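# Level the wobbly stand holding the network switch

## Task

Get the rocking stand resting firmly and level on the table top, with the network switch still sitting on it; the wedges may be slipped under it to achieve this.

## Robot and tools

ROBOT. Two arms: left_arm carries a five-finger left hand and right_arm a right hand (mirror images). Base positions in the scene frame: left_arm (+0.028, +0.337, +0.030) m, right_arm (+0.046, -0.288, +0.042) m, each turned only slightly about z. A camera stand is bolted behind the arms. Loose objects may occasionally get a brief external shove.

FRAMES. Scene frame: origin at table-top height midway between the nominal bases, +x out over the table, +y toward left_arm, +z up. Fixed cameras and the table use it. Every hand pose, velocity, target and wrist-camera pose in results is in that arm's own base frame, and offsets are along that arm's base axes, with rotation about the Hand target's position. Reported hand positions can be off by a few cm, more at long reach.

HAND POINT. A point 0.05 m in front of the palm, 0.15 m from the wrist face along the fingers. Its +z runs along straight fingers, +y out of the palm, +x across the palm away from the thumb on the right hand (toward the thumb on the left hand). Straight fingertips extend 0.06-0.07 m past it and sit 0.06 m behind it in -y. A wrist bracket on the little-finger side can collide with objects. Arms track poses loosely: resting 1-3 cm (up to 5 cm) low is normal, and small turns can shift the point noticeably.

THE 28-NUMBER ROW. One list for both arms, every value in [-1, 1]: left dx, dy, dz, rx, ry, rz, left thumb_turn, thumb_bend, index, middle, ring, little, force_limit, speed, then the same 14 for the right arm. dx..rz are an offset (not a pose) from that arm's Hand target at the start of the action; 1.0 = 0.6 m or 180 degrees; rx, ry, rz form one rotation vector. Offsets longer than 1.0 are shortened. Sending six zeros re-requests the current Hand target. Orientation is clipped each step to within 40 degrees of the measured one.
Hand numbers are targets, not offsets: -1 open/straight, +1 closed. thumb_turn -1 beside palm, +1 opposite the fingers. force_limit maps -1..+1 to about 0..10 N (0..15 N for thumb motors). speed rises from near zero at -1 to full at +0.48 and above. There is no 'no change' value: to keep a hand as is, repeat the last eight numbers you sent it; before any were sent, use hand_measured plus hand_force_limit and hand_speed. Thumb turned in front closes on objects 0.035-0.065 m thick, handles down to 0.025 m. For a gentle grip use speed -0.94 or below. To squeeze harder, raise force_limit and send a more-closed target than hand_measured; to release, send a more-open one.

TOOLS.
execute_actions(actions, cameras): actions is a list of actions, each a list of up to 15 rows at 1/30 s per step; a short action holds its last row. Each row in an action counts from the same start pose. Images appear only for an empty actions list or if cameras names them (["all"], names, or [] for none).
move(target, speed, blend, blocking, cameras): straight paths toward one row or a list of up to 15 rows, all offsets from the same Hand targets. speed is m/s, 0.002-4.3, default 0.25 (turns at twice that in rad/s); one value or one per target. blend in m rounds corners; 0 stops at each target. Paths take at least 0.5 s and are cut at 10 s. They ignore obstacles and the other arm; faster moves lag, stray and hit harder. Avoid paths near an arm's own base. blocking=false returns after about 0.5 s while motion continues.
wait(seconds 0-10), stop() to brake a running move, zoom_image(camera, region [x0,y0,x1,y1], max 504x504 px) on the latest image of cam_high, cam_low, cam_left_wrist or cam_right_wrist, show_instructions() for the reference pages, finished_scene(scene) with the current scene number to end it irreversibly.

RESULTS. end_effector_position (m) and end_effector_quat_wxyz per arm in base frame; Hand target is the clipped commanded pose that next offsets start from. hand_measured, hand_stopped_by (moving, target, force, stalled, fault) and hand_load_n follow the six-motor order; load is positive when the finger is pushed open and near 0 when a grip is lost. Joint torques carry offsets and noise; entries 3 and 4 wrap at +/-28 N m. The move: line reports done, off_target, moving, held or fault, plus limits such as paced or held. Done means within 10 mm and 2 degrees; it says nothing about contact. Cameras: cam_high and cam_low 896x504, wrist cameras 672x504 fisheye.

CAUTIONS. Nothing may leave the table. Avoid dropping or releasing moving parts, fast impacts, heavy pushing and large finger loads; never strike fixed or heavy objects or let parts fall far. Keep the arms from touching each other or gripping the other hand. A blocked arm keeps pressing; command it back past its hand point to relieve it. Holding loads, reaching far or pushing at unreachable poses heats motors: MOTOR HOT appears at 85 C, and at 100 C the arm drops and is stopped for 30-60 s or more. The stand must stay level and still after you let go.

Each tool is called after "Request:" as name([rows], argument=value, ...), one row to a line, values as JSON.

Reference images:

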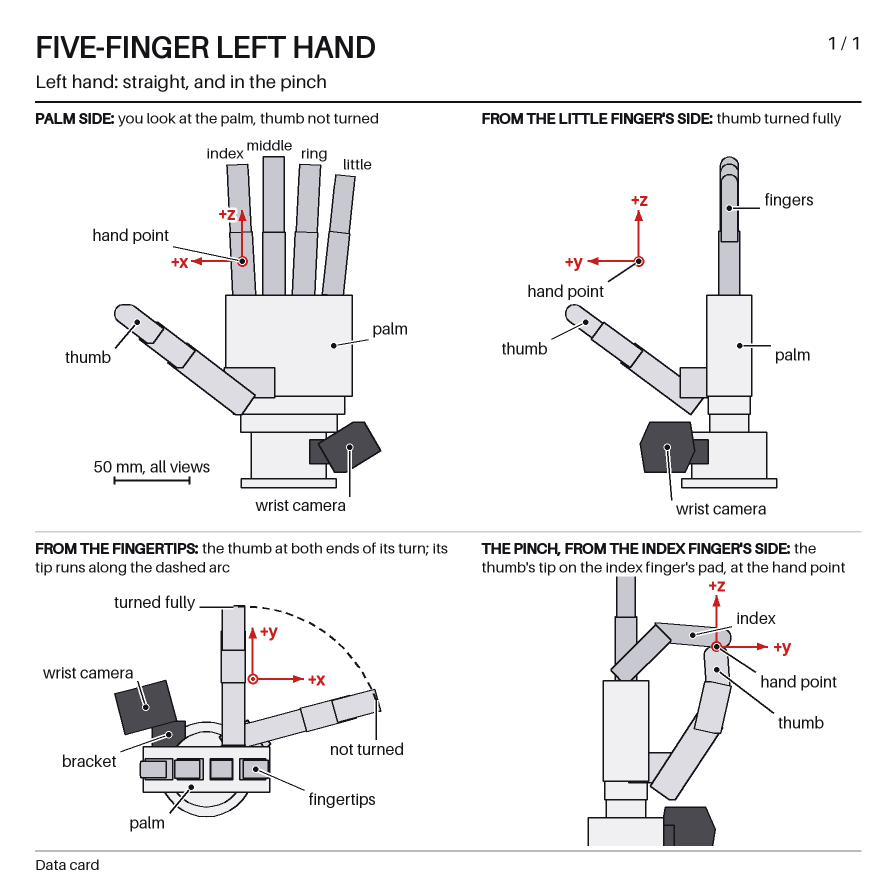

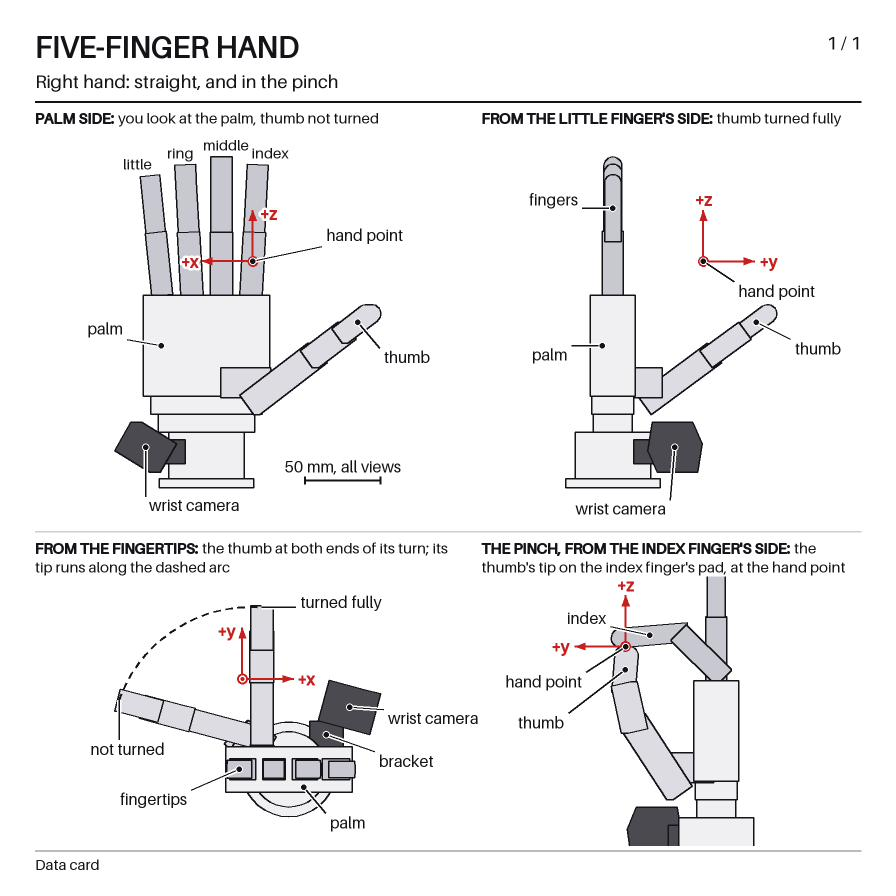

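## Session

Request:
execute_actions(actions=[])

Scene clock: 0.00 s.
left_arm: end_effector_position=(+0.2849, +0.4199, +0.1224) hand_measured=(-1.000, -1.000, -1.000, -1.000, -1.000, -1.000) hand_load_n=(+0.0, +0.0, +0.0, +0.0, +0.0, +0.0) hand_stopped_by=(target, target, target, target, target, target) hand_force_limit=0.00 hand_speed=-0.80 end_effector_quat_wxyz=(+0.623, -0.462, +0.601, +0.193) | right_arm: end_effector_position=(+0.6221, -0.2445, +0.1394) hand_measured=(-1.000, -1.000, -1.000, -1.000, -1.000, -1.000) hand_load_n=(+0.0, +0.0, +0.0, +0.0, +0.0, +0.0) hand_stopped_by=(target, target, target, target, target, target) hand_force_limit=0.00 hand_speed=-0.80 end_effector_quat_wxyz=(-0.219, +0.969, -0.011, +0.113)
Joint positions: left_arm=[0.846 1.386 0.469 0.766 -0.108 1.199] | right_arm=[-0.424 2.134 2.138 -1.54 -0.497 -1.963]
Joint velocities: within noise
Joint torques (N m): no reading
Motor temperatures (°C): left_arm=[36 25 29 28 34 26] | right_arm=[29 35 32 24 33 28]
Heat: left arm: hottest waist 36 °C; right arm: hottest shoulder 35 °C.
Hand target: left_arm +0.2899, +0.4255, +0.1322; +0.631, -0.458, +0.595, +0.194 | right_arm +0.6283, -0.2473, +0.1538; -0.212, +0.969, -0.007, +0.128

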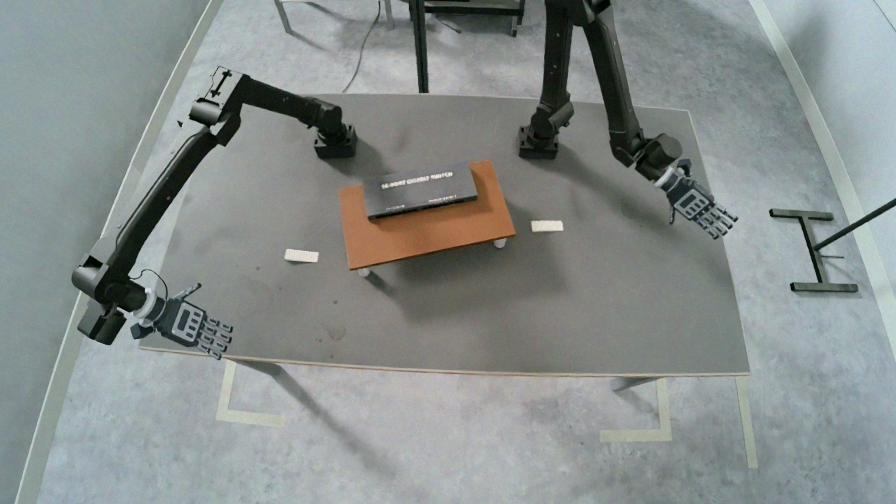

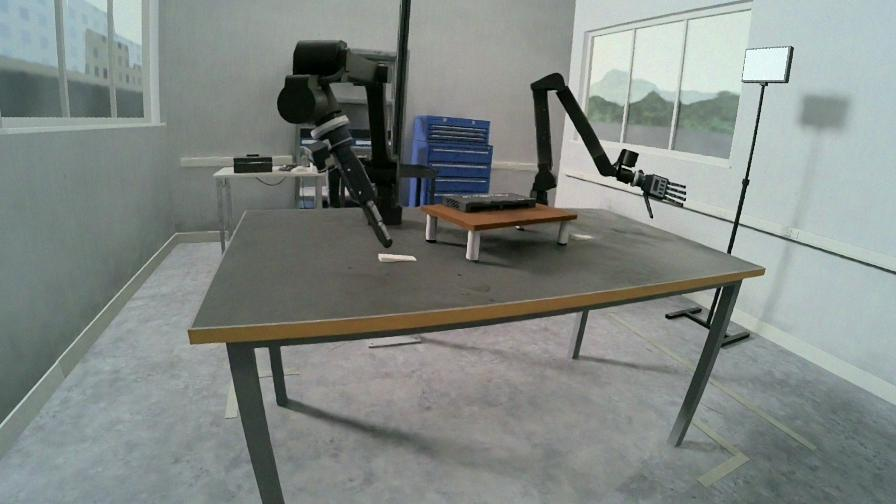

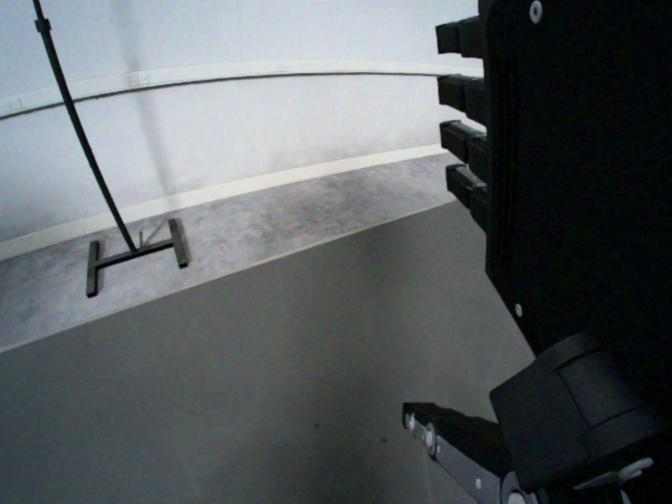

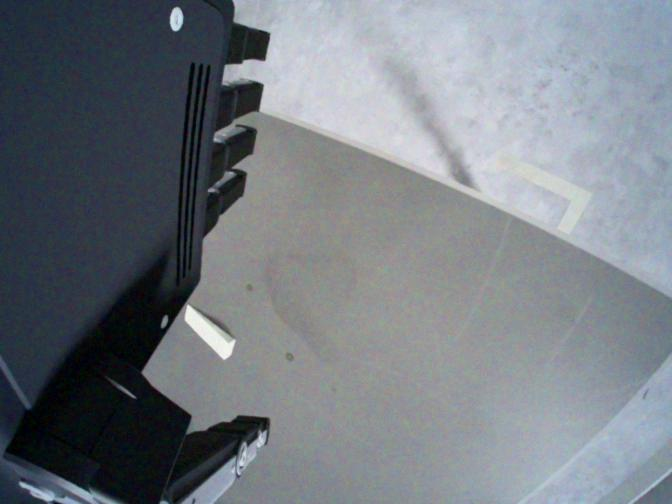

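Request:
zoom_image(camera="cam_high", region=[270, 130, 600, 310])

Request:
zoom_image(camera="cam_low", region=[360, 170, 610, 280])

Request:
zoom_image(camera="cam_low", region=[410, 180, 510, 270])

Request:
zoom_image(camera="cam_low", region=[500, 180, 600, 270])

Scaled by 1.527 from the camera's 896x504 image, which has a finer 1280x720 frame.

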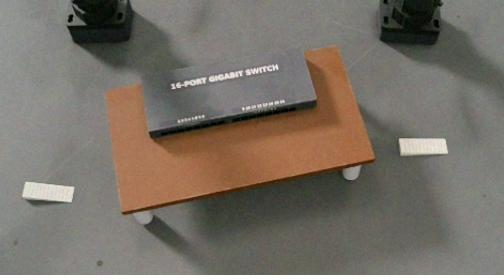

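Scaled by 2.016 from the camera's 896x504 image, which has a finer 1280x720 frame.

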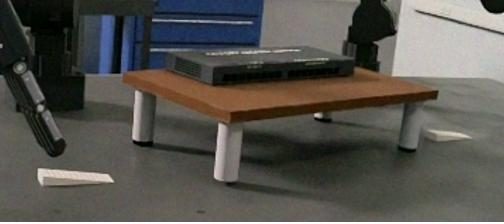

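Scaled by 5.040 from the camera's 896x504 image, which has a finer 1280x720 frame.

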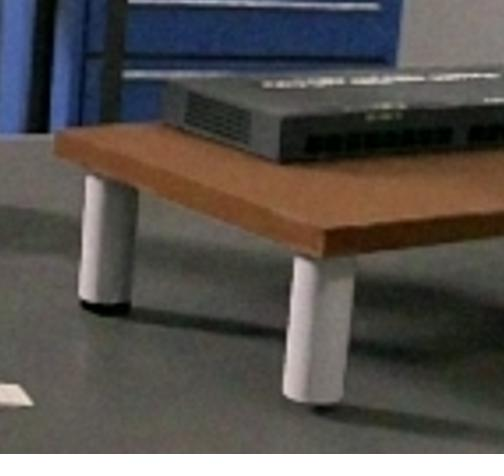

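Scaled by 5.040 from the camera's 896x504 image, which has a finer 1280x720 frame.

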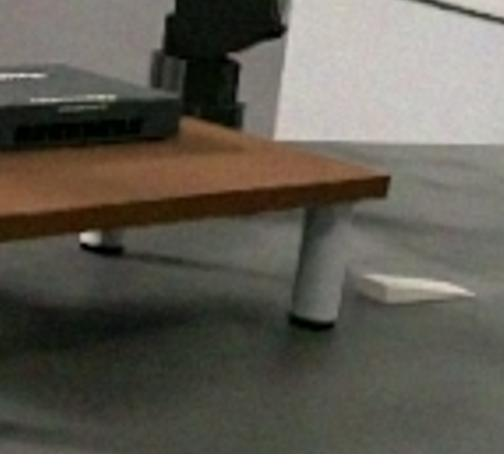

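Request:
move(target=[0,0,0,0,0,0,-1,-1,-1,-1,-1,-1,0,-0.8,-0.527,0.03,0.06,-0.099,0.094,-0.063,-1,-1,-1,-1,-1,-1,0,-0.8], cameras=["all"])

Scene clock: 12.60 s.
left_arm: end_effector_position=(+0.2849, +0.4199, +0.1224) hand_measured=(-1.000, -1.000, -1.000, -1.000, -1.000, -1.000) hand_load_n=(+0.0, +0.0, +0.0, +0.0, +0.0, +0.0) hand_stopped_by=(target, target, target, target, target, target) hand_force_limit=0.00 hand_speed=-0.80 end_effector_quat_wxyz=(+0.623, -0.462, +0.601, +0.193) | right_arm: end_effector_position=(+0.3150, -0.2291, +0.1886) hand_measured=(-1.000, -1.000, -1.000, -1.000, -1.000, -1.000) hand_load_n=(+0.0, +0.0, +0.0, +0.0, +0.0, +0.0) hand_stopped_by=(target, target, target, target, target, target) hand_force_limit=0.00 hand_speed=-0.80 end_effector_quat_wxyz=(-0.044, +0.993, -0.107, +0.007)
Joint positions: left_arm=[0.846 1.386 0.469 0.766 -0.108 1.199] | right_arm=[-0.5 1.405 1.264 -1.451 -0.086 -1.857]
Joint torques (N m): left_arm=[2.67 -8.82 9.28 1.68 0.01 0] | right_arm=[-0.21 -5.95 8.05 -0.02 -0.06 0.09]
Heat: left arm: hottest waist 36 °C; right arm: hottest shoulder 36 °C.
Hand target: left_arm +0.2899, +0.4255, +0.1322; +0.631, -0.458, +0.595, +0.194 | right_arm +0.3121, -0.2294, +0.1896; -0.044, +0.993, -0.113, +0.004
Off the commanded pose: left_arm 0.012 m, 1 deg | right_arm 0.003 m, 1 deg.
move: off_target (left_arm)

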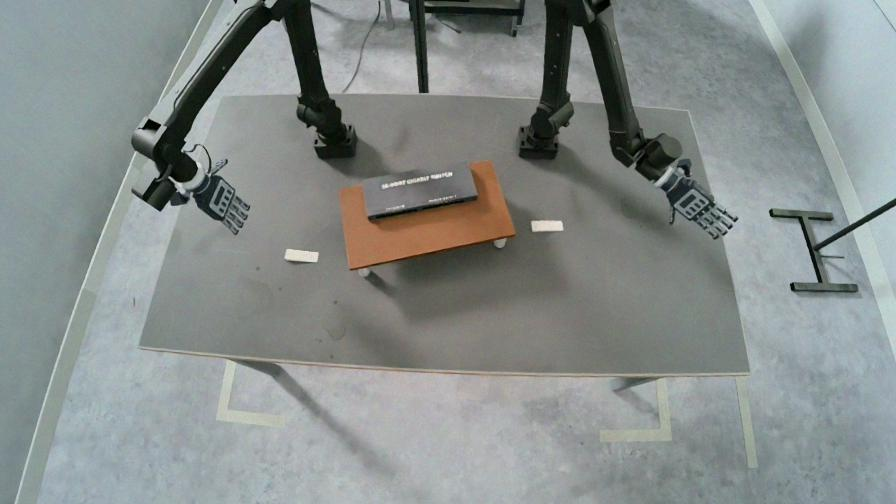

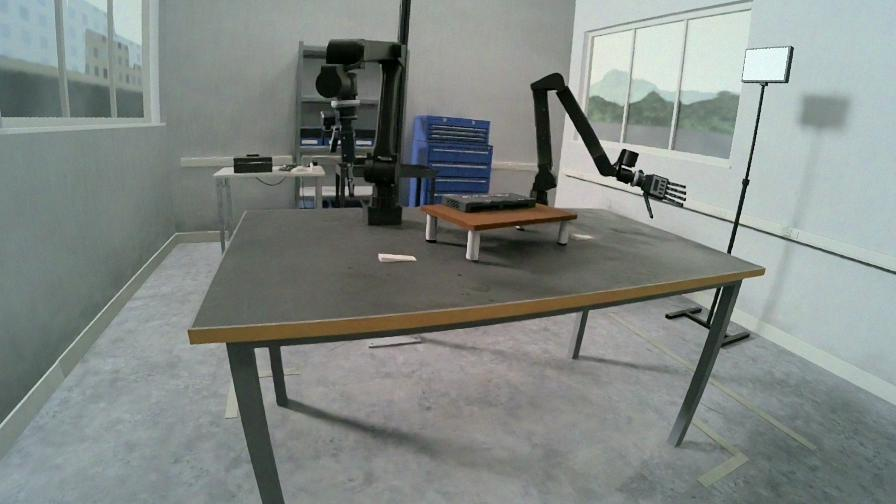

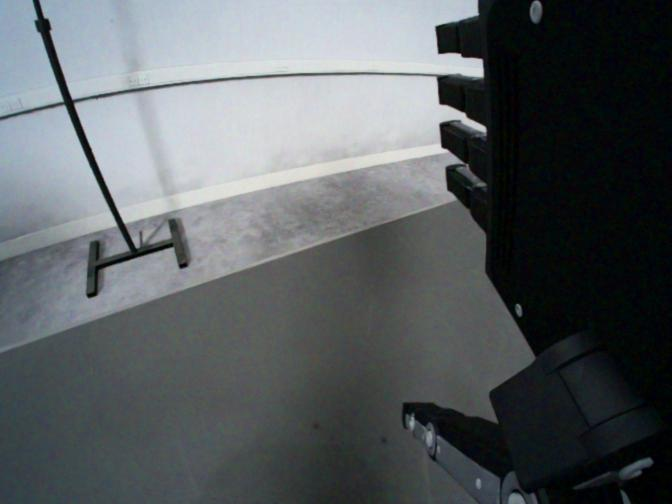

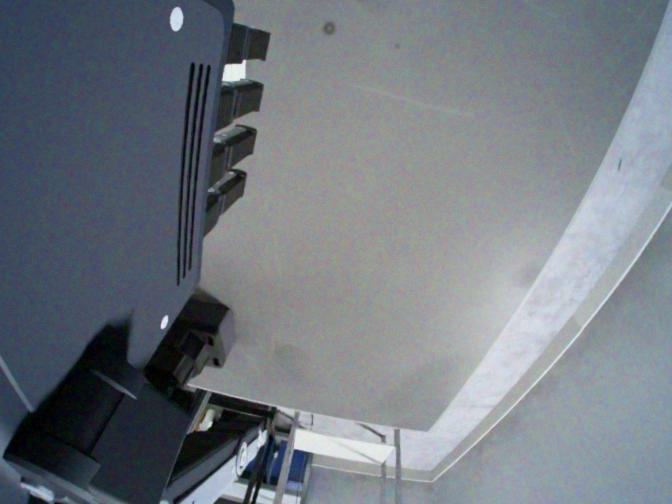

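Request:
zoom_image(camera="cam_high", region=[170, 140, 400, 290])

Request:
zoom_image(camera="cam_low", region=[320, 120, 500, 270])

Scaled by 2.191 from the camera's 896x504 image, which has a finer 1280x720 frame.

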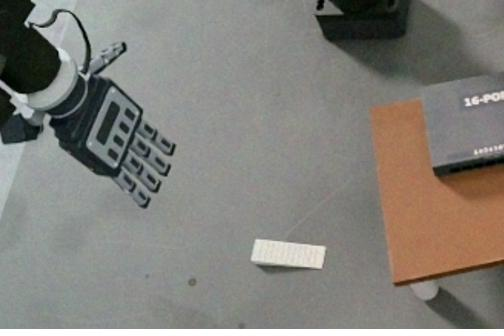

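Scaled by 2.800 from the camera's 896x504 image, which has a finer 1280x720 frame.

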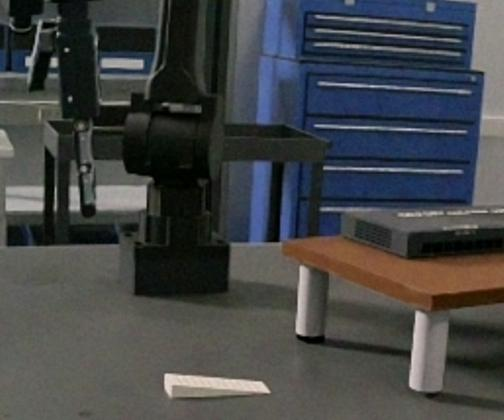

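Request:
move(target=[0,0,0,0,0,0,-1,-1,-1,-1,-1,-1,0,-0.8,0.0,0.0,-0.2,0,0,0,-1,-1,-1,-1,-1,-1,0,-0.8], cameras=["cam_high","cam_low"])

Request:
zoom_image(camera="cam_high", region=[170, 140, 400, 290])

Request:
zoom_image(camera="cam_low", region=[320, 120, 500, 270])

Scene clock: 16.07 s.
left_arm: end_effector_position=(+0.2849, +0.4199, +0.1224) hand_measured=(-1.000, -1.000, -1.000, -1.000, -1.000, -1.000) hand_load_n=(+0.0, +0.0, +0.0, +0.0, +0.0, +0.0) hand_stopped_by=(target, target, target, target, target, target) hand_force_limit=0.00 hand_speed=-0.80 end_effector_quat_wxyz=(+0.623, -0.462, +0.601, +0.193) | right_arm: end_effector_position=(+0.3084, -0.2254, +0.0659) hand_measured=(-1.000, -1.000, -1.000, -1.000, -1.000, -1.000) hand_load_n=(+0.0, +0.0, +0.0, +0.0, +0.0, +0.0) hand_stopped_by=(target, target, target, target, target, target) hand_force_limit=0.00 hand_speed=-0.80 end_effector_quat_wxyz=(-0.049, +0.993, -0.108, -0.006)
Joint positions: left_arm=[0.846 1.386 0.469 0.766 -0.108 1.199] | right_arm=[-0.5 1.505 1.03 -1.143 -0.086 -1.857]
Joint torques (N m): left_arm=[2.61 -9.29 9.24 1.62 0.02 0.03] | right_arm=[-0.09 -6.83 7.54 0.61 -0.06 0.11]
Heat: left arm: hottest waist 36 °C; right arm: hottest shoulder 36 °C.
Hand target: left_arm +0.2899, +0.4255, +0.1322; +0.631, -0.458, +0.595, +0.194 | right_arm +0.3121, -0.2294, +0.0698; -0.044, +0.993, -0.113, +0.005
Off the commanded pose: left_arm 0.012 m, 1 deg | right_arm 0.007 m, 1 deg.
move: off_target (left_arm)
Images, in order (width x height): cam_high 896x504, cam_low 896x504.

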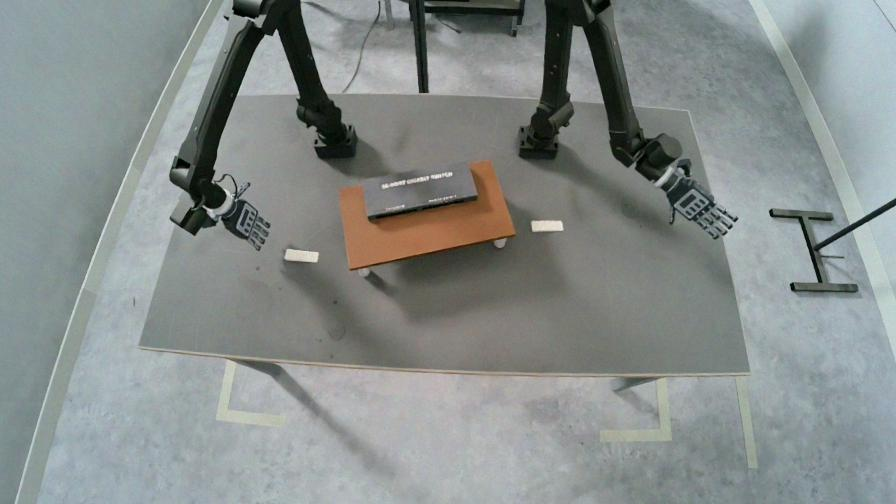

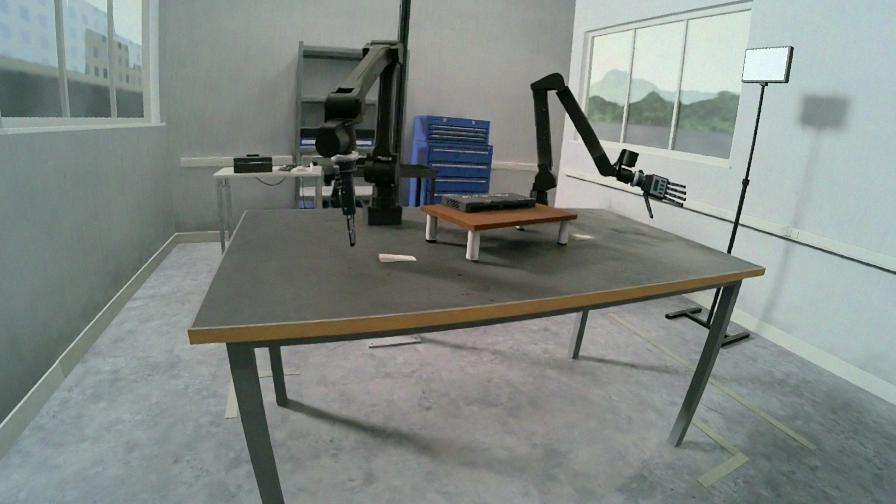

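Scaled by 2.191 from the camera's 896x504 image, which has a finer 1280x720 frame.

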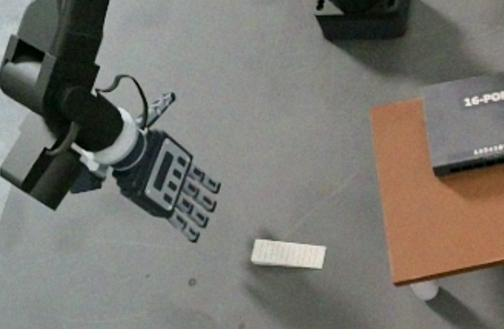

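Scaled by 2.800 from the camera's 896x504 image, which has a finer 1280x720 frame.

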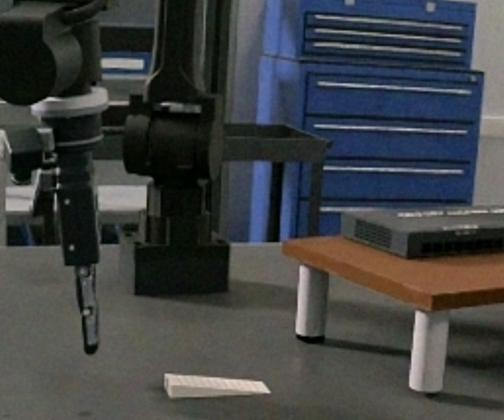

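Request:
move(target=[0,0,0,0,0,0,-1,-1,-1,-1,-1,-1,0,-0.8,0.022,0.0,-0.042,0,0,-0.0167,-1,-1,-1,-1,-1,-1,0,-0.8], cameras=["cam_high","cam_low"])

Request:
zoom_image(camera="cam_high", region=[230, 170, 400, 290])

Request:
zoom_image(camera="cam_low", region=[330, 180, 430, 270])

Scene clock: 20.57 s.
left_arm: end_effector_position=(+0.2849, +0.4199, +0.1224) hand_measured=(-1.000, -1.000, -1.000, -1.000, -1.000, -1.000) hand_load_n=(+0.0, +0.0, +0.0, +0.0, +0.0, +0.0) hand_stopped_by=(target, target, target, target, target, target) hand_force_limit=0.00 hand_speed=-0.80 end_effector_quat_wxyz=(+0.623, -0.462, +0.601, +0.193) | right_arm: end_effector_position=(+0.3179, -0.2292, +0.0429) hand_measured=(-1.000, -1.000, -1.000, -1.000, -1.000, -1.000) hand_load_n=(+0.0, +0.0, +0.0, +0.0, +0.0, +0.0) hand_stopped_by=(target, target, target, target, target, target) hand_force_limit=0.00 hand_speed=-0.80 end_effector_quat_wxyz=(-0.047, +0.989, -0.139, -0.002)
Joint positions: left_arm=[0.846 1.386 0.469 0.766 -0.108 1.199] | right_arm=[-0.499 1.564 1.03 -1.074 -0.086 -1.792]
Joint torques (N m): left_arm=[2.43 -9.58 9.32 1.59 0.07 -0.01] | right_arm=[0.67 -6.65 7.56 0.57 -0.12 0.18]
Heat: left arm: hottest waist 36 °C; right arm: hottest shoulder 36 °C.
Hand target: left_arm +0.2899, +0.4255, +0.1322; +0.631, -0.458, +0.595, +0.194 | right_arm +0.3254, -0.2293, +0.0446; -0.044, +0.989, -0.139, +0.006
Off the commanded pose: left_arm 0.012 m, 1 deg | right_arm 0.008 m, 1 deg.
move: off_target (left_arm)
Images, in order (width x height): cam_high 896x504, cam_low 896x504.

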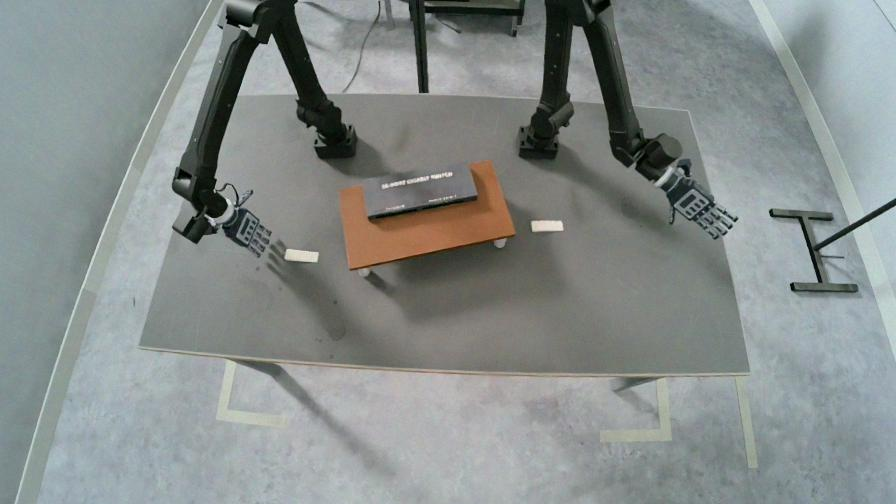

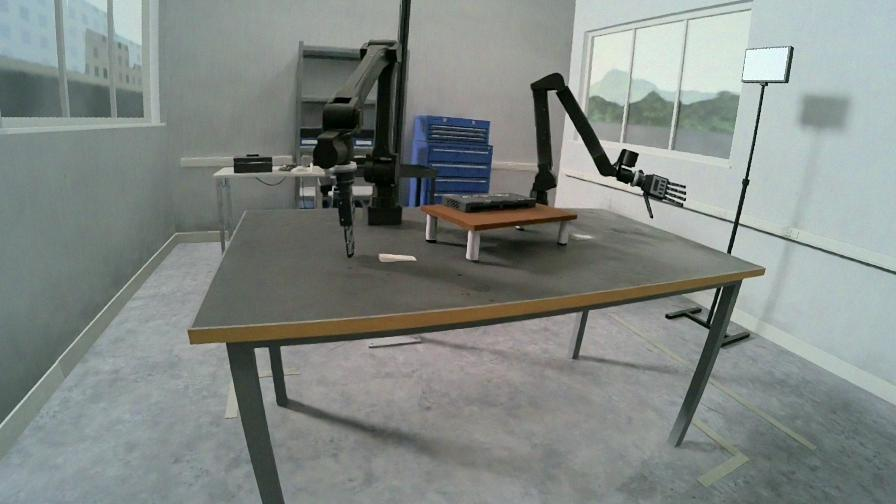

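Scaled by 2.965 from the camera's 896x504 image, which has a finer 1280x720 frame.

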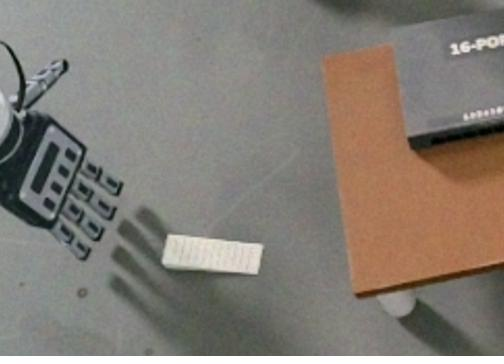

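Scaled by 5.040 from the camera's 896x504 image, which has a finer 1280x720 frame.

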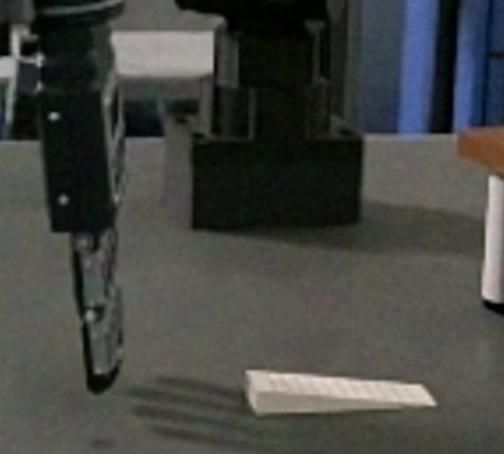

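Request:
move([
  [0,0,0,0,0,0,-1,-1,-1,-1,-1,-1,0,-0.8,0.0,0.0,-0.022,0,0,0,-1,-1,-1,-1,-1,-1,0,-0.8],
  [0,0,0,0,0,0,-1,-1,-1,-1,-1,-1,0,-0.8,0.0108,0.0402,-0.022,0,0,0,-1,-1,-1,-1,-1,-1,0,-0.8],
], speed=0.08, cameras=["cam_high","cam_low","cam_right_wrist"])

Request:
zoom_image(camera="cam_high", region=[230, 170, 400, 290])

Request:
zoom_image(camera="cam_low", region=[330, 180, 430, 270])

Scene clock: 23.23 s.
left_arm: end_effector_position=(+0.2849, +0.4199, +0.1224) hand_measured=(-1.000, -1.000, -1.000, -1.000, -1.000, -1.000) hand_load_n=(+0.0, +0.0, +0.0, +0.0, +0.0, +0.0) hand_stopped_by=(target, target, target, target, target, target) hand_force_limit=0.00 hand_speed=-0.80 end_effector_quat_wxyz=(+0.623, -0.462, +0.601, +0.193) | right_arm: end_effector_position=(+0.3321, -0.2114, +0.0367) hand_measured=(-1.000, -1.000, -1.000, -1.000, -1.000, -1.000) hand_load_n=(+0.0, +0.0, +0.0, -1.0, +0.0, +0.0) hand_stopped_by=(target, target, target, target, target, target) hand_force_limit=0.00 hand_speed=-0.80 end_effector_quat_wxyz=(-0.040, +0.989, -0.139, +0.005)
Joint positions: left_arm=[0.846 1.386 0.469 0.766 -0.108 1.199] | right_arm=[-0.442 1.571 1.019 -1.033 -0.08 -1.734]
Joint torques (N m): left_arm=[2.78 -9.52 9.33 1.74 0.02 0] | right_arm=[0.67 -6.83 5.61 0.83 -0.36 0.11]
Heat: left arm: hottest waist 36 °C; right arm: hottest shoulder 36 °C.
Hand target: left_arm +0.2899, +0.4255, +0.1322; +0.631, -0.458, +0.595, +0.194 | right_arm +0.3318, -0.2052, +0.0313; -0.044, +0.989, -0.139, +0.006
Off the commanded pose: left_arm 0.012 m, 1 deg | right_arm 0.008 m, 0 deg.
move: off_target (left_arm)
Images, in order (width x height): cam_high 896x504, cam_low 896x504, cam_right_wrist 672x504.

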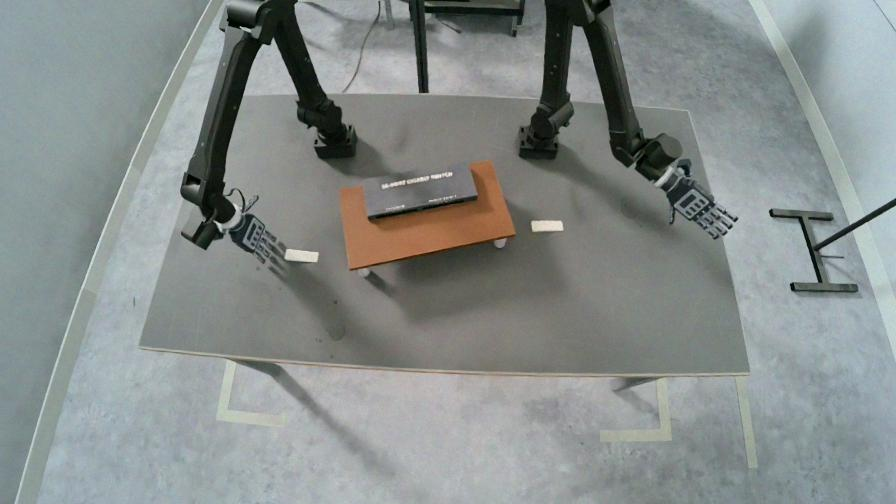

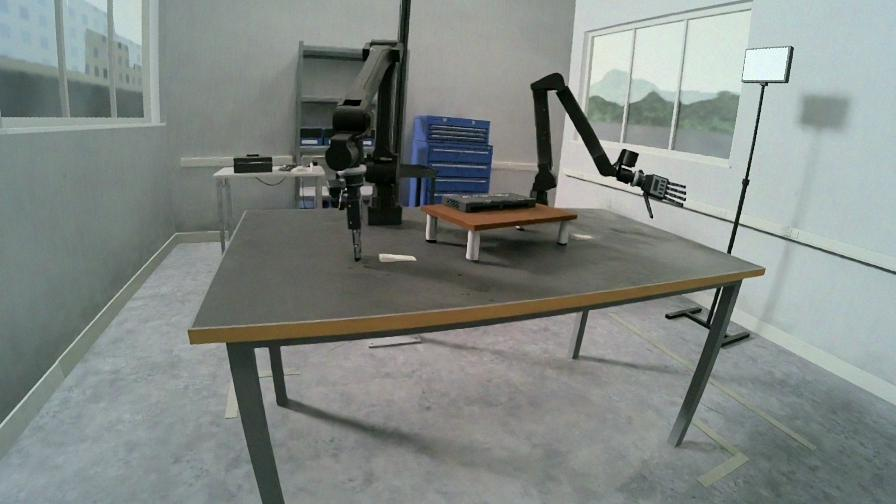

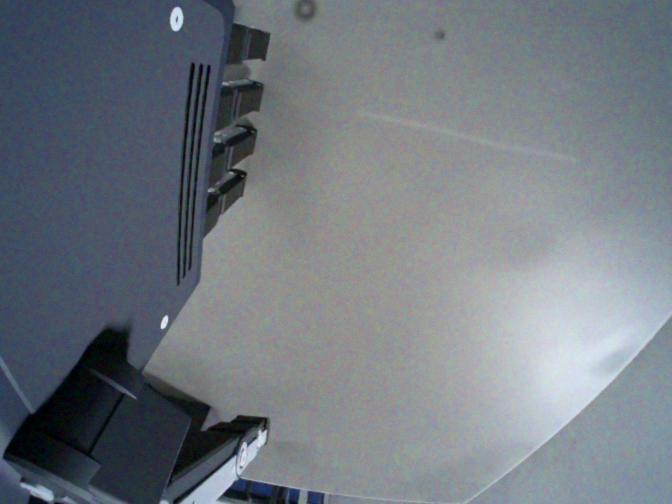

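Scaled by 2.965 from the camera's 896x504 image, which has a finer 1280x720 frame.

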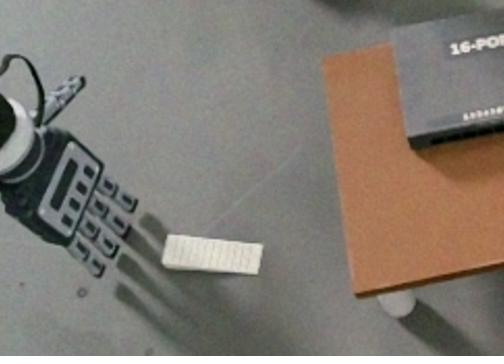

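Scaled by 5.040 from the camera's 896x504 image, which has a finer 1280x720 frame.

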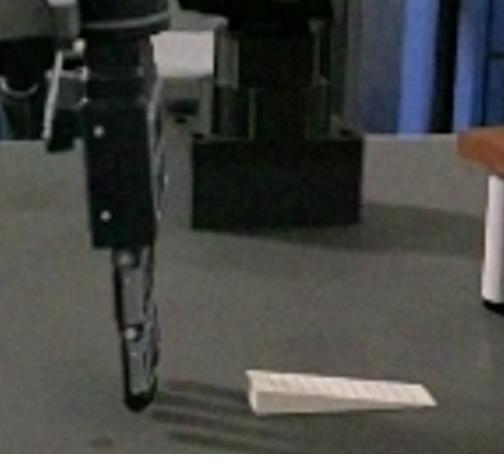

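Request:
move([
  [0,0,0,0,0,0,-1,-1,-1,-1,-1,-1,0,-0.8,-0.015,0.0,0.02,0,0,0,-1,-1,-1,-1,-1,-1,0,-0.8],
  [0,0,0,0,0,0,-1,-1,-1,-1,-1,-1,0,-0.8,0.0067,0.0805,0.02,0,0,0,-1,-1,-1,-1,-1,-1,0,-0.8],
], speed=0.08, cameras=["cam_high","cam_low"])

Request:
zoom_image(camera="cam_high", region=[230, 170, 400, 290])

Request:
zoom_image(camera="cam_low", region=[330, 180, 430, 270])

Scene clock: 26.57 s.
left_arm: end_effector_position=(+0.2849, +0.4199, +0.1224) hand_measured=(-1.000, -1.000, -1.000, -1.000, -1.000, -1.000) hand_load_n=(+0.0, +0.0, +0.0, +0.0, +0.0, +0.0) hand_stopped_by=(target, target, target, target, target, target) hand_force_limit=0.00 hand_speed=-0.80 end_effector_quat_wxyz=(+0.623, -0.462, +0.601, +0.193) | right_arm: end_effector_position=(+0.3344, -0.1579, +0.0378) hand_measured=(-1.000, -1.000, -1.000, -1.000, -1.000, -1.000) hand_load_n=(+0.0, +0.0, +0.0, +0.0, +0.0, +0.0) hand_stopped_by=(target, target, target, target, target, target) hand_force_limit=0.00 hand_speed=-0.80 end_effector_quat_wxyz=(-0.045, +0.990, -0.136, -0.004)
Joint positions: left_arm=[0.846 1.386 0.469 0.766 -0.108 1.199] | right_arm=[-0.32 1.537 0.982 -1.039 -0.087 -1.617]
Joint torques (N m): left_arm=[2.67 -9.35 9.17 1.66 -0.04 -0.04] | right_arm=[0.56 -7.59 6.58 0.28 -0.11 0.11]
Heat: left arm: hottest waist 36 °C; right arm: hottest shoulder 36 °C.
Hand target: left_arm +0.2899, +0.4255, +0.1322; +0.631, -0.458, +0.595, +0.194 | right_arm +0.3358, -0.1570, +0.0433; -0.044, +0.989, -0.139, +0.006
Off the commanded pose: left_arm 0.012 m, 1 deg | right_arm 0.006 m, 1 deg.
move: off_target (left_arm)
Images, in order (width x height): cam_high 896x504, cam_low 896x504.

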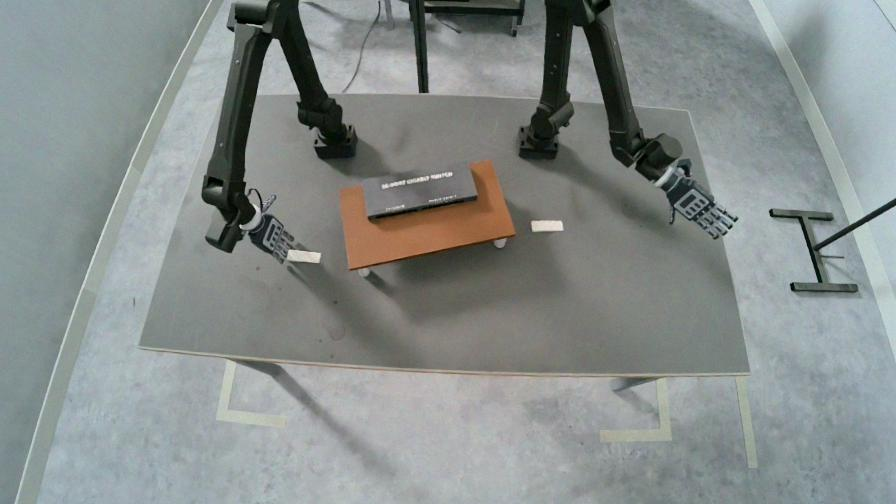

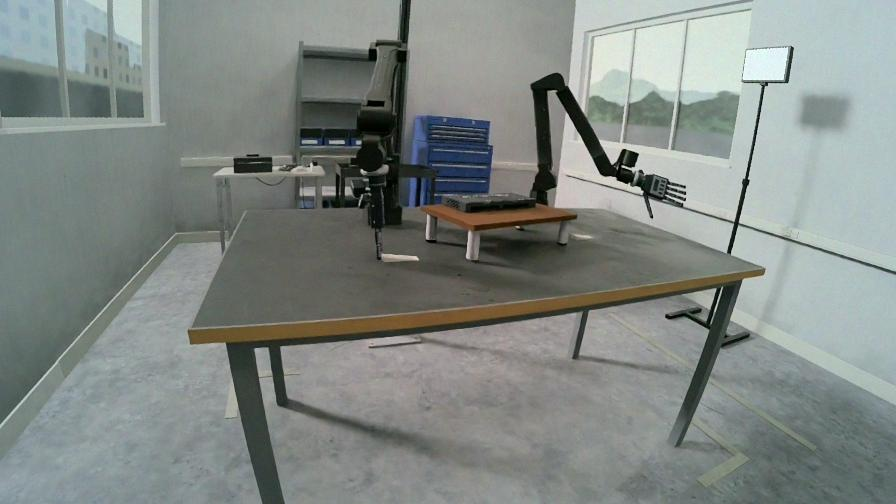

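Scaled by 2.965 from the camera's 896x504 image, which has a finer 1280x720 frame.

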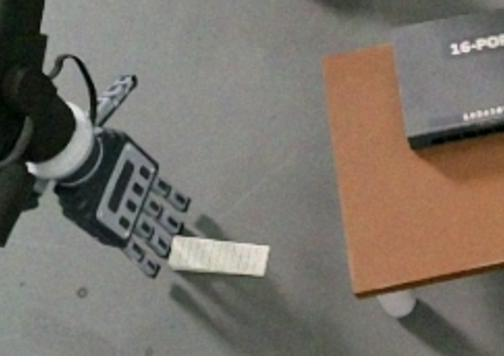

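Scaled by 5.040 from the camera's 896x504 image, which has a finer 1280x720 frame.

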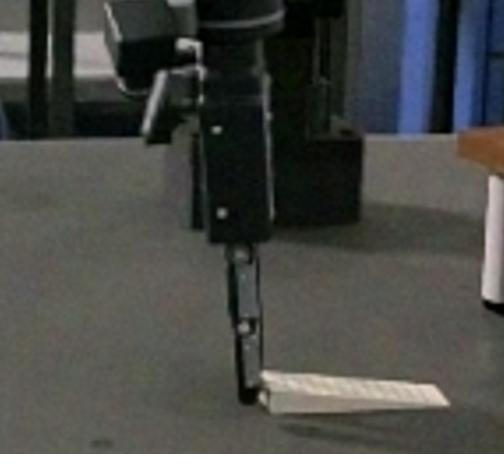

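Request:
move(target=[0,0,0,0,0,0,-1,-1,-1,-1,-1,-1,0,-0.8,0.013,0.0483,0.0,0,0,0,-1,-1,-1,-1,-1,-1,0,-0.8], speed=0.06, cameras=["cam_high","cam_low"])

Request:
zoom_image(camera="cam_high", region=[250, 210, 400, 300])

Request:
zoom_image(camera="cam_low", region=[360, 200, 490, 280])

Scene clock: 28.20 s.
left_arm: end_effector_position=(+0.2849, +0.4199, +0.1224) hand_measured=(-1.000, -1.000, -1.000, -1.000, -1.000, -1.000) hand_load_n=(+0.0, +0.0, +0.0, +0.0, +0.0, +0.0) hand_stopped_by=(target, target, target, target, target, target) hand_force_limit=0.00 hand_speed=-0.80 end_effector_quat_wxyz=(+0.623, -0.462, +0.601, +0.193) | right_arm: end_effector_position=(+0.3417, -0.1291, +0.0390) hand_measured=(-1.000, -1.000, -1.000, -1.000, -1.000, -1.000) hand_load_n=(+0.0, +0.0, +0.0, +0.0, +0.0, +0.0) hand_stopped_by=(target, target, target, target, target, target) hand_force_limit=0.00 hand_speed=-0.80 end_effector_quat_wxyz=(-0.044, +0.990, -0.137, -0.006)
Joint positions: left_arm=[0.846 1.386 0.469 0.766 -0.108 1.199] | right_arm=[-0.244 1.534 0.982 -1.039 -0.087 -1.542]
Joint torques (N m): left_arm=[2.43 -8.59 9.2 1.55 0.02 -0.01] | right_arm=[0.15 -7.59 6.37 0.53 -0.1 0.16]
Heat: left arm: hottest waist 36 °C; right arm: hottest shoulder 36 °C.
Hand target: left_arm +0.2899, +0.4255, +0.1322; +0.631, -0.458, +0.595, +0.194 | right_arm +0.3436, -0.1280, +0.0434; -0.043, +0.989, -0.139, +0.006
Off the commanded pose: left_arm 0.012 m, 1 deg | right_arm 0.005 m, 1 deg.
move: off_target (left_arm)
Images, in order (width x height): cam_high 896x504, cam_low 896x504.

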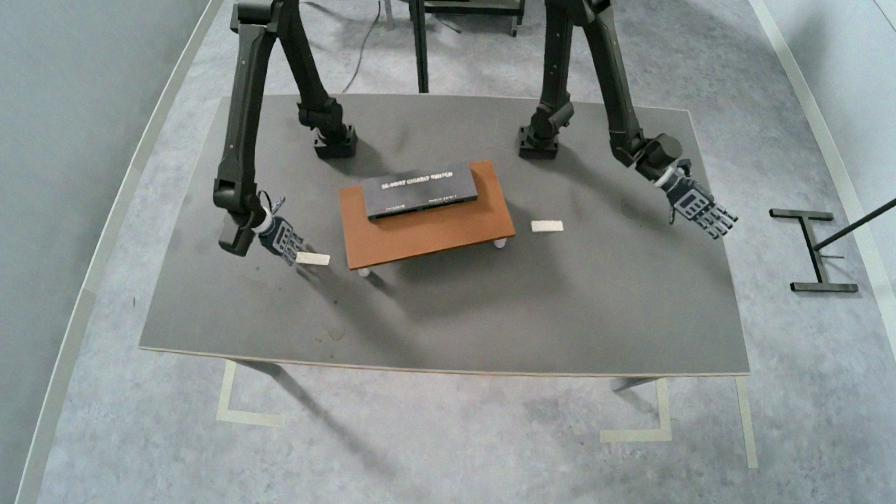

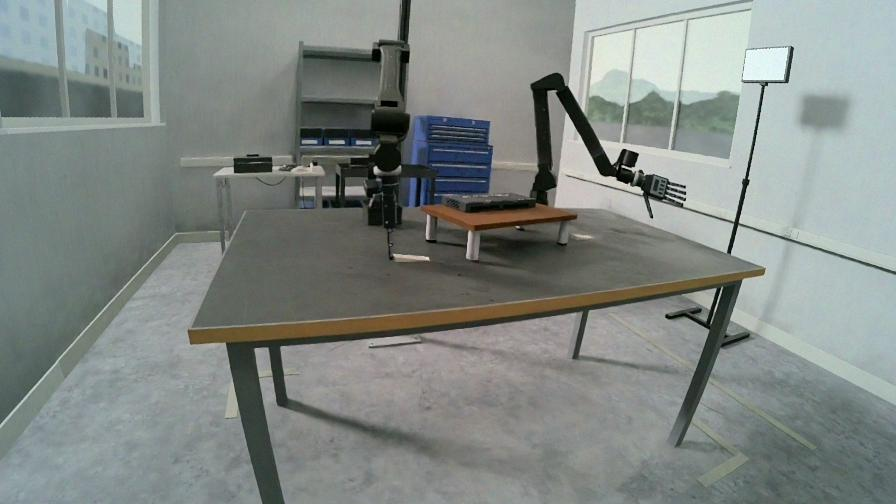

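Scaled by 3.360 from the camera's 896x504 image, which has a finer 1280x720 frame.

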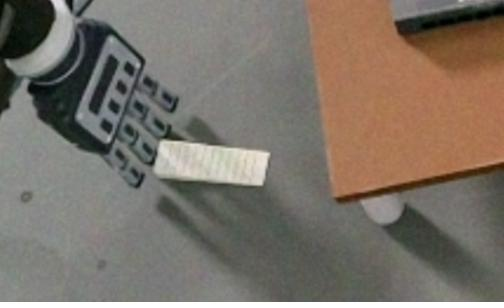

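Scaled by 3.877 from the camera's 896x504 image, which has a finer 1280x720 frame.

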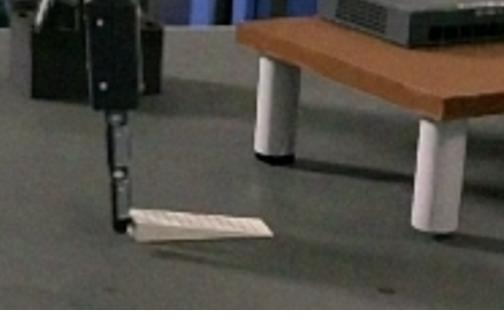

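Request:
move([
  [0,0,0,0,0,0,-1,-1,-1,-1,-1,-1,0,-0.8,-0.005,-0.0193,0.0,0,0,0,-1,-1,-1,-1,-1,-1,0,-0.8],
  [0,0,0,0,0,0,-1,-1,-1,-1,-1,-1,0,-0.8,0.0222,-0.0267,0.0,0,0,-0.011,-1,-1,-1,-1,-1,-1,0,-0.8],
  [0,0,0,0,0,0,-1,-1,-1,-1,-1,-1,0,-0.8,0.0418,0.0405,0.0,0,0,-0.011,-1,-1,-1,-1,-1,-1,0,-0.8],
], speed=0.06, cameras=["cam_high","cam_low"])

Request:
zoom_image(camera="cam_high", region=[250, 210, 400, 300])

Request:
zoom_image(camera="cam_low", region=[360, 200, 490, 280])

Scene clock: 32.43 s.
left_arm: end_effector_position=(+0.2849, +0.4199, +0.1224) hand_measured=(-1.000, -1.000, -1.000, -1.000, -1.000, -1.000) hand_load_n=(+0.0, +0.0, +0.0, +0.0, +0.0, +0.0) hand_stopped_by=(target, target, target, target, target, target) hand_force_limit=0.00 hand_speed=-0.80 end_effector_quat_wxyz=(+0.623, -0.462, +0.601, +0.193) | right_arm: end_effector_position=(+0.3480, -0.1028, +0.0377) hand_measured=(-1.000, -1.000, -1.000, -1.000, -1.000, -1.000) hand_load_n=(+0.0, +0.0, +0.0, +0.0, +0.0, +0.0) hand_stopped_by=(target, target, target, target, target, target) hand_force_limit=0.00 hand_speed=-0.80 end_effector_quat_wxyz=(-0.044, +0.987, -0.156, -0.011)
Joint positions: left_arm=[0.846 1.386 0.469 0.766 -0.108 1.199] | right_arm=[-0.18 1.549 0.993 -1.039 -0.086 -1.438]
Joint torques (N m): left_arm=[2.78 -9.52 9.25 1.76 0.01 -0.01] | right_arm=[0.56 -5.07 9.99 0.58 -0.16 0.12]
Heat: left arm: hottest waist 36 °C; right arm: hottest shoulder 36 °C.
Hand target: left_arm +0.2899, +0.4255, +0.1322; +0.631, -0.458, +0.595, +0.194 | right_arm +0.3686, -0.1037, +0.0433; -0.043, +0.987, -0.156, +0.006
Off the commanded pose: left_arm 0.012 m, 1 deg | right_arm 0.021 m, 2 deg.
move: off_target (left_arm, right_arm)
Images, in order (width x height): cam_high 896x504, cam_low 896x504.

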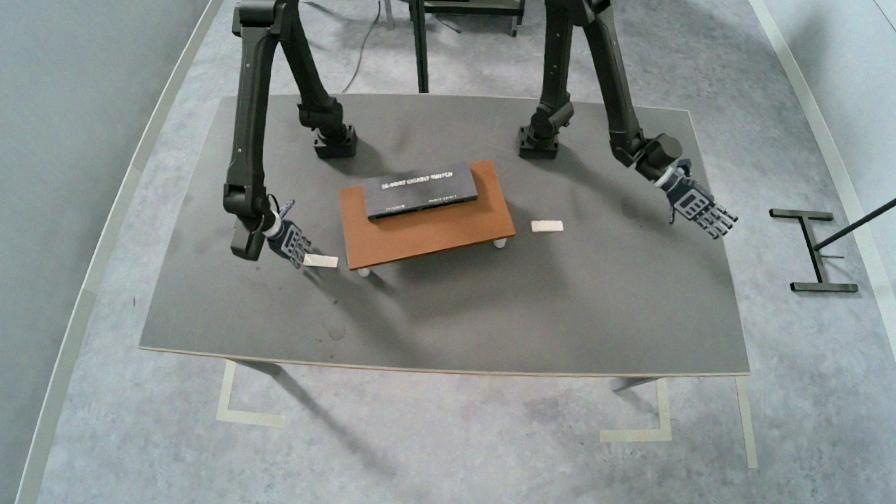

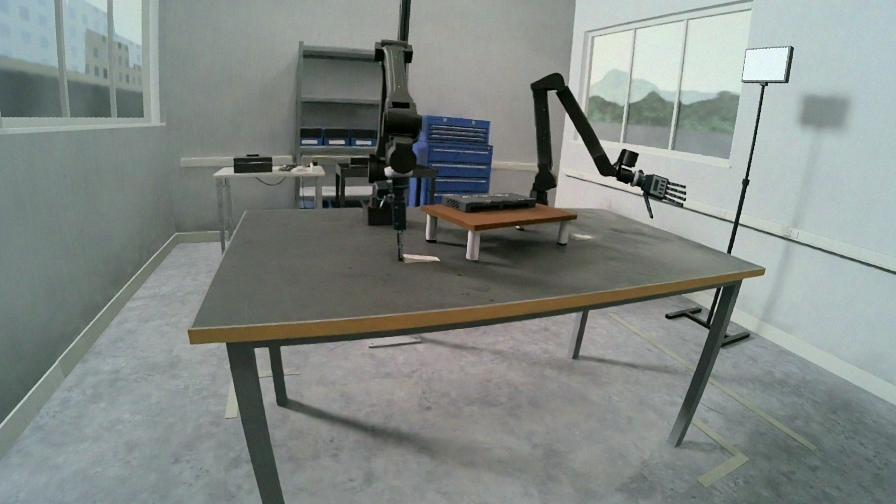

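Scaled by 3.360 from the camera's 896x504 image, which has a finer 1280x720 frame.

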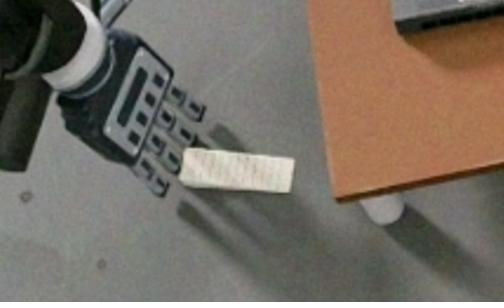

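Scaled by 3.877 from the camera's 896x504 image, which has a finer 1280x720 frame.

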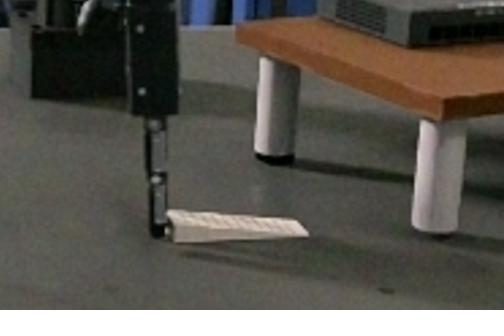

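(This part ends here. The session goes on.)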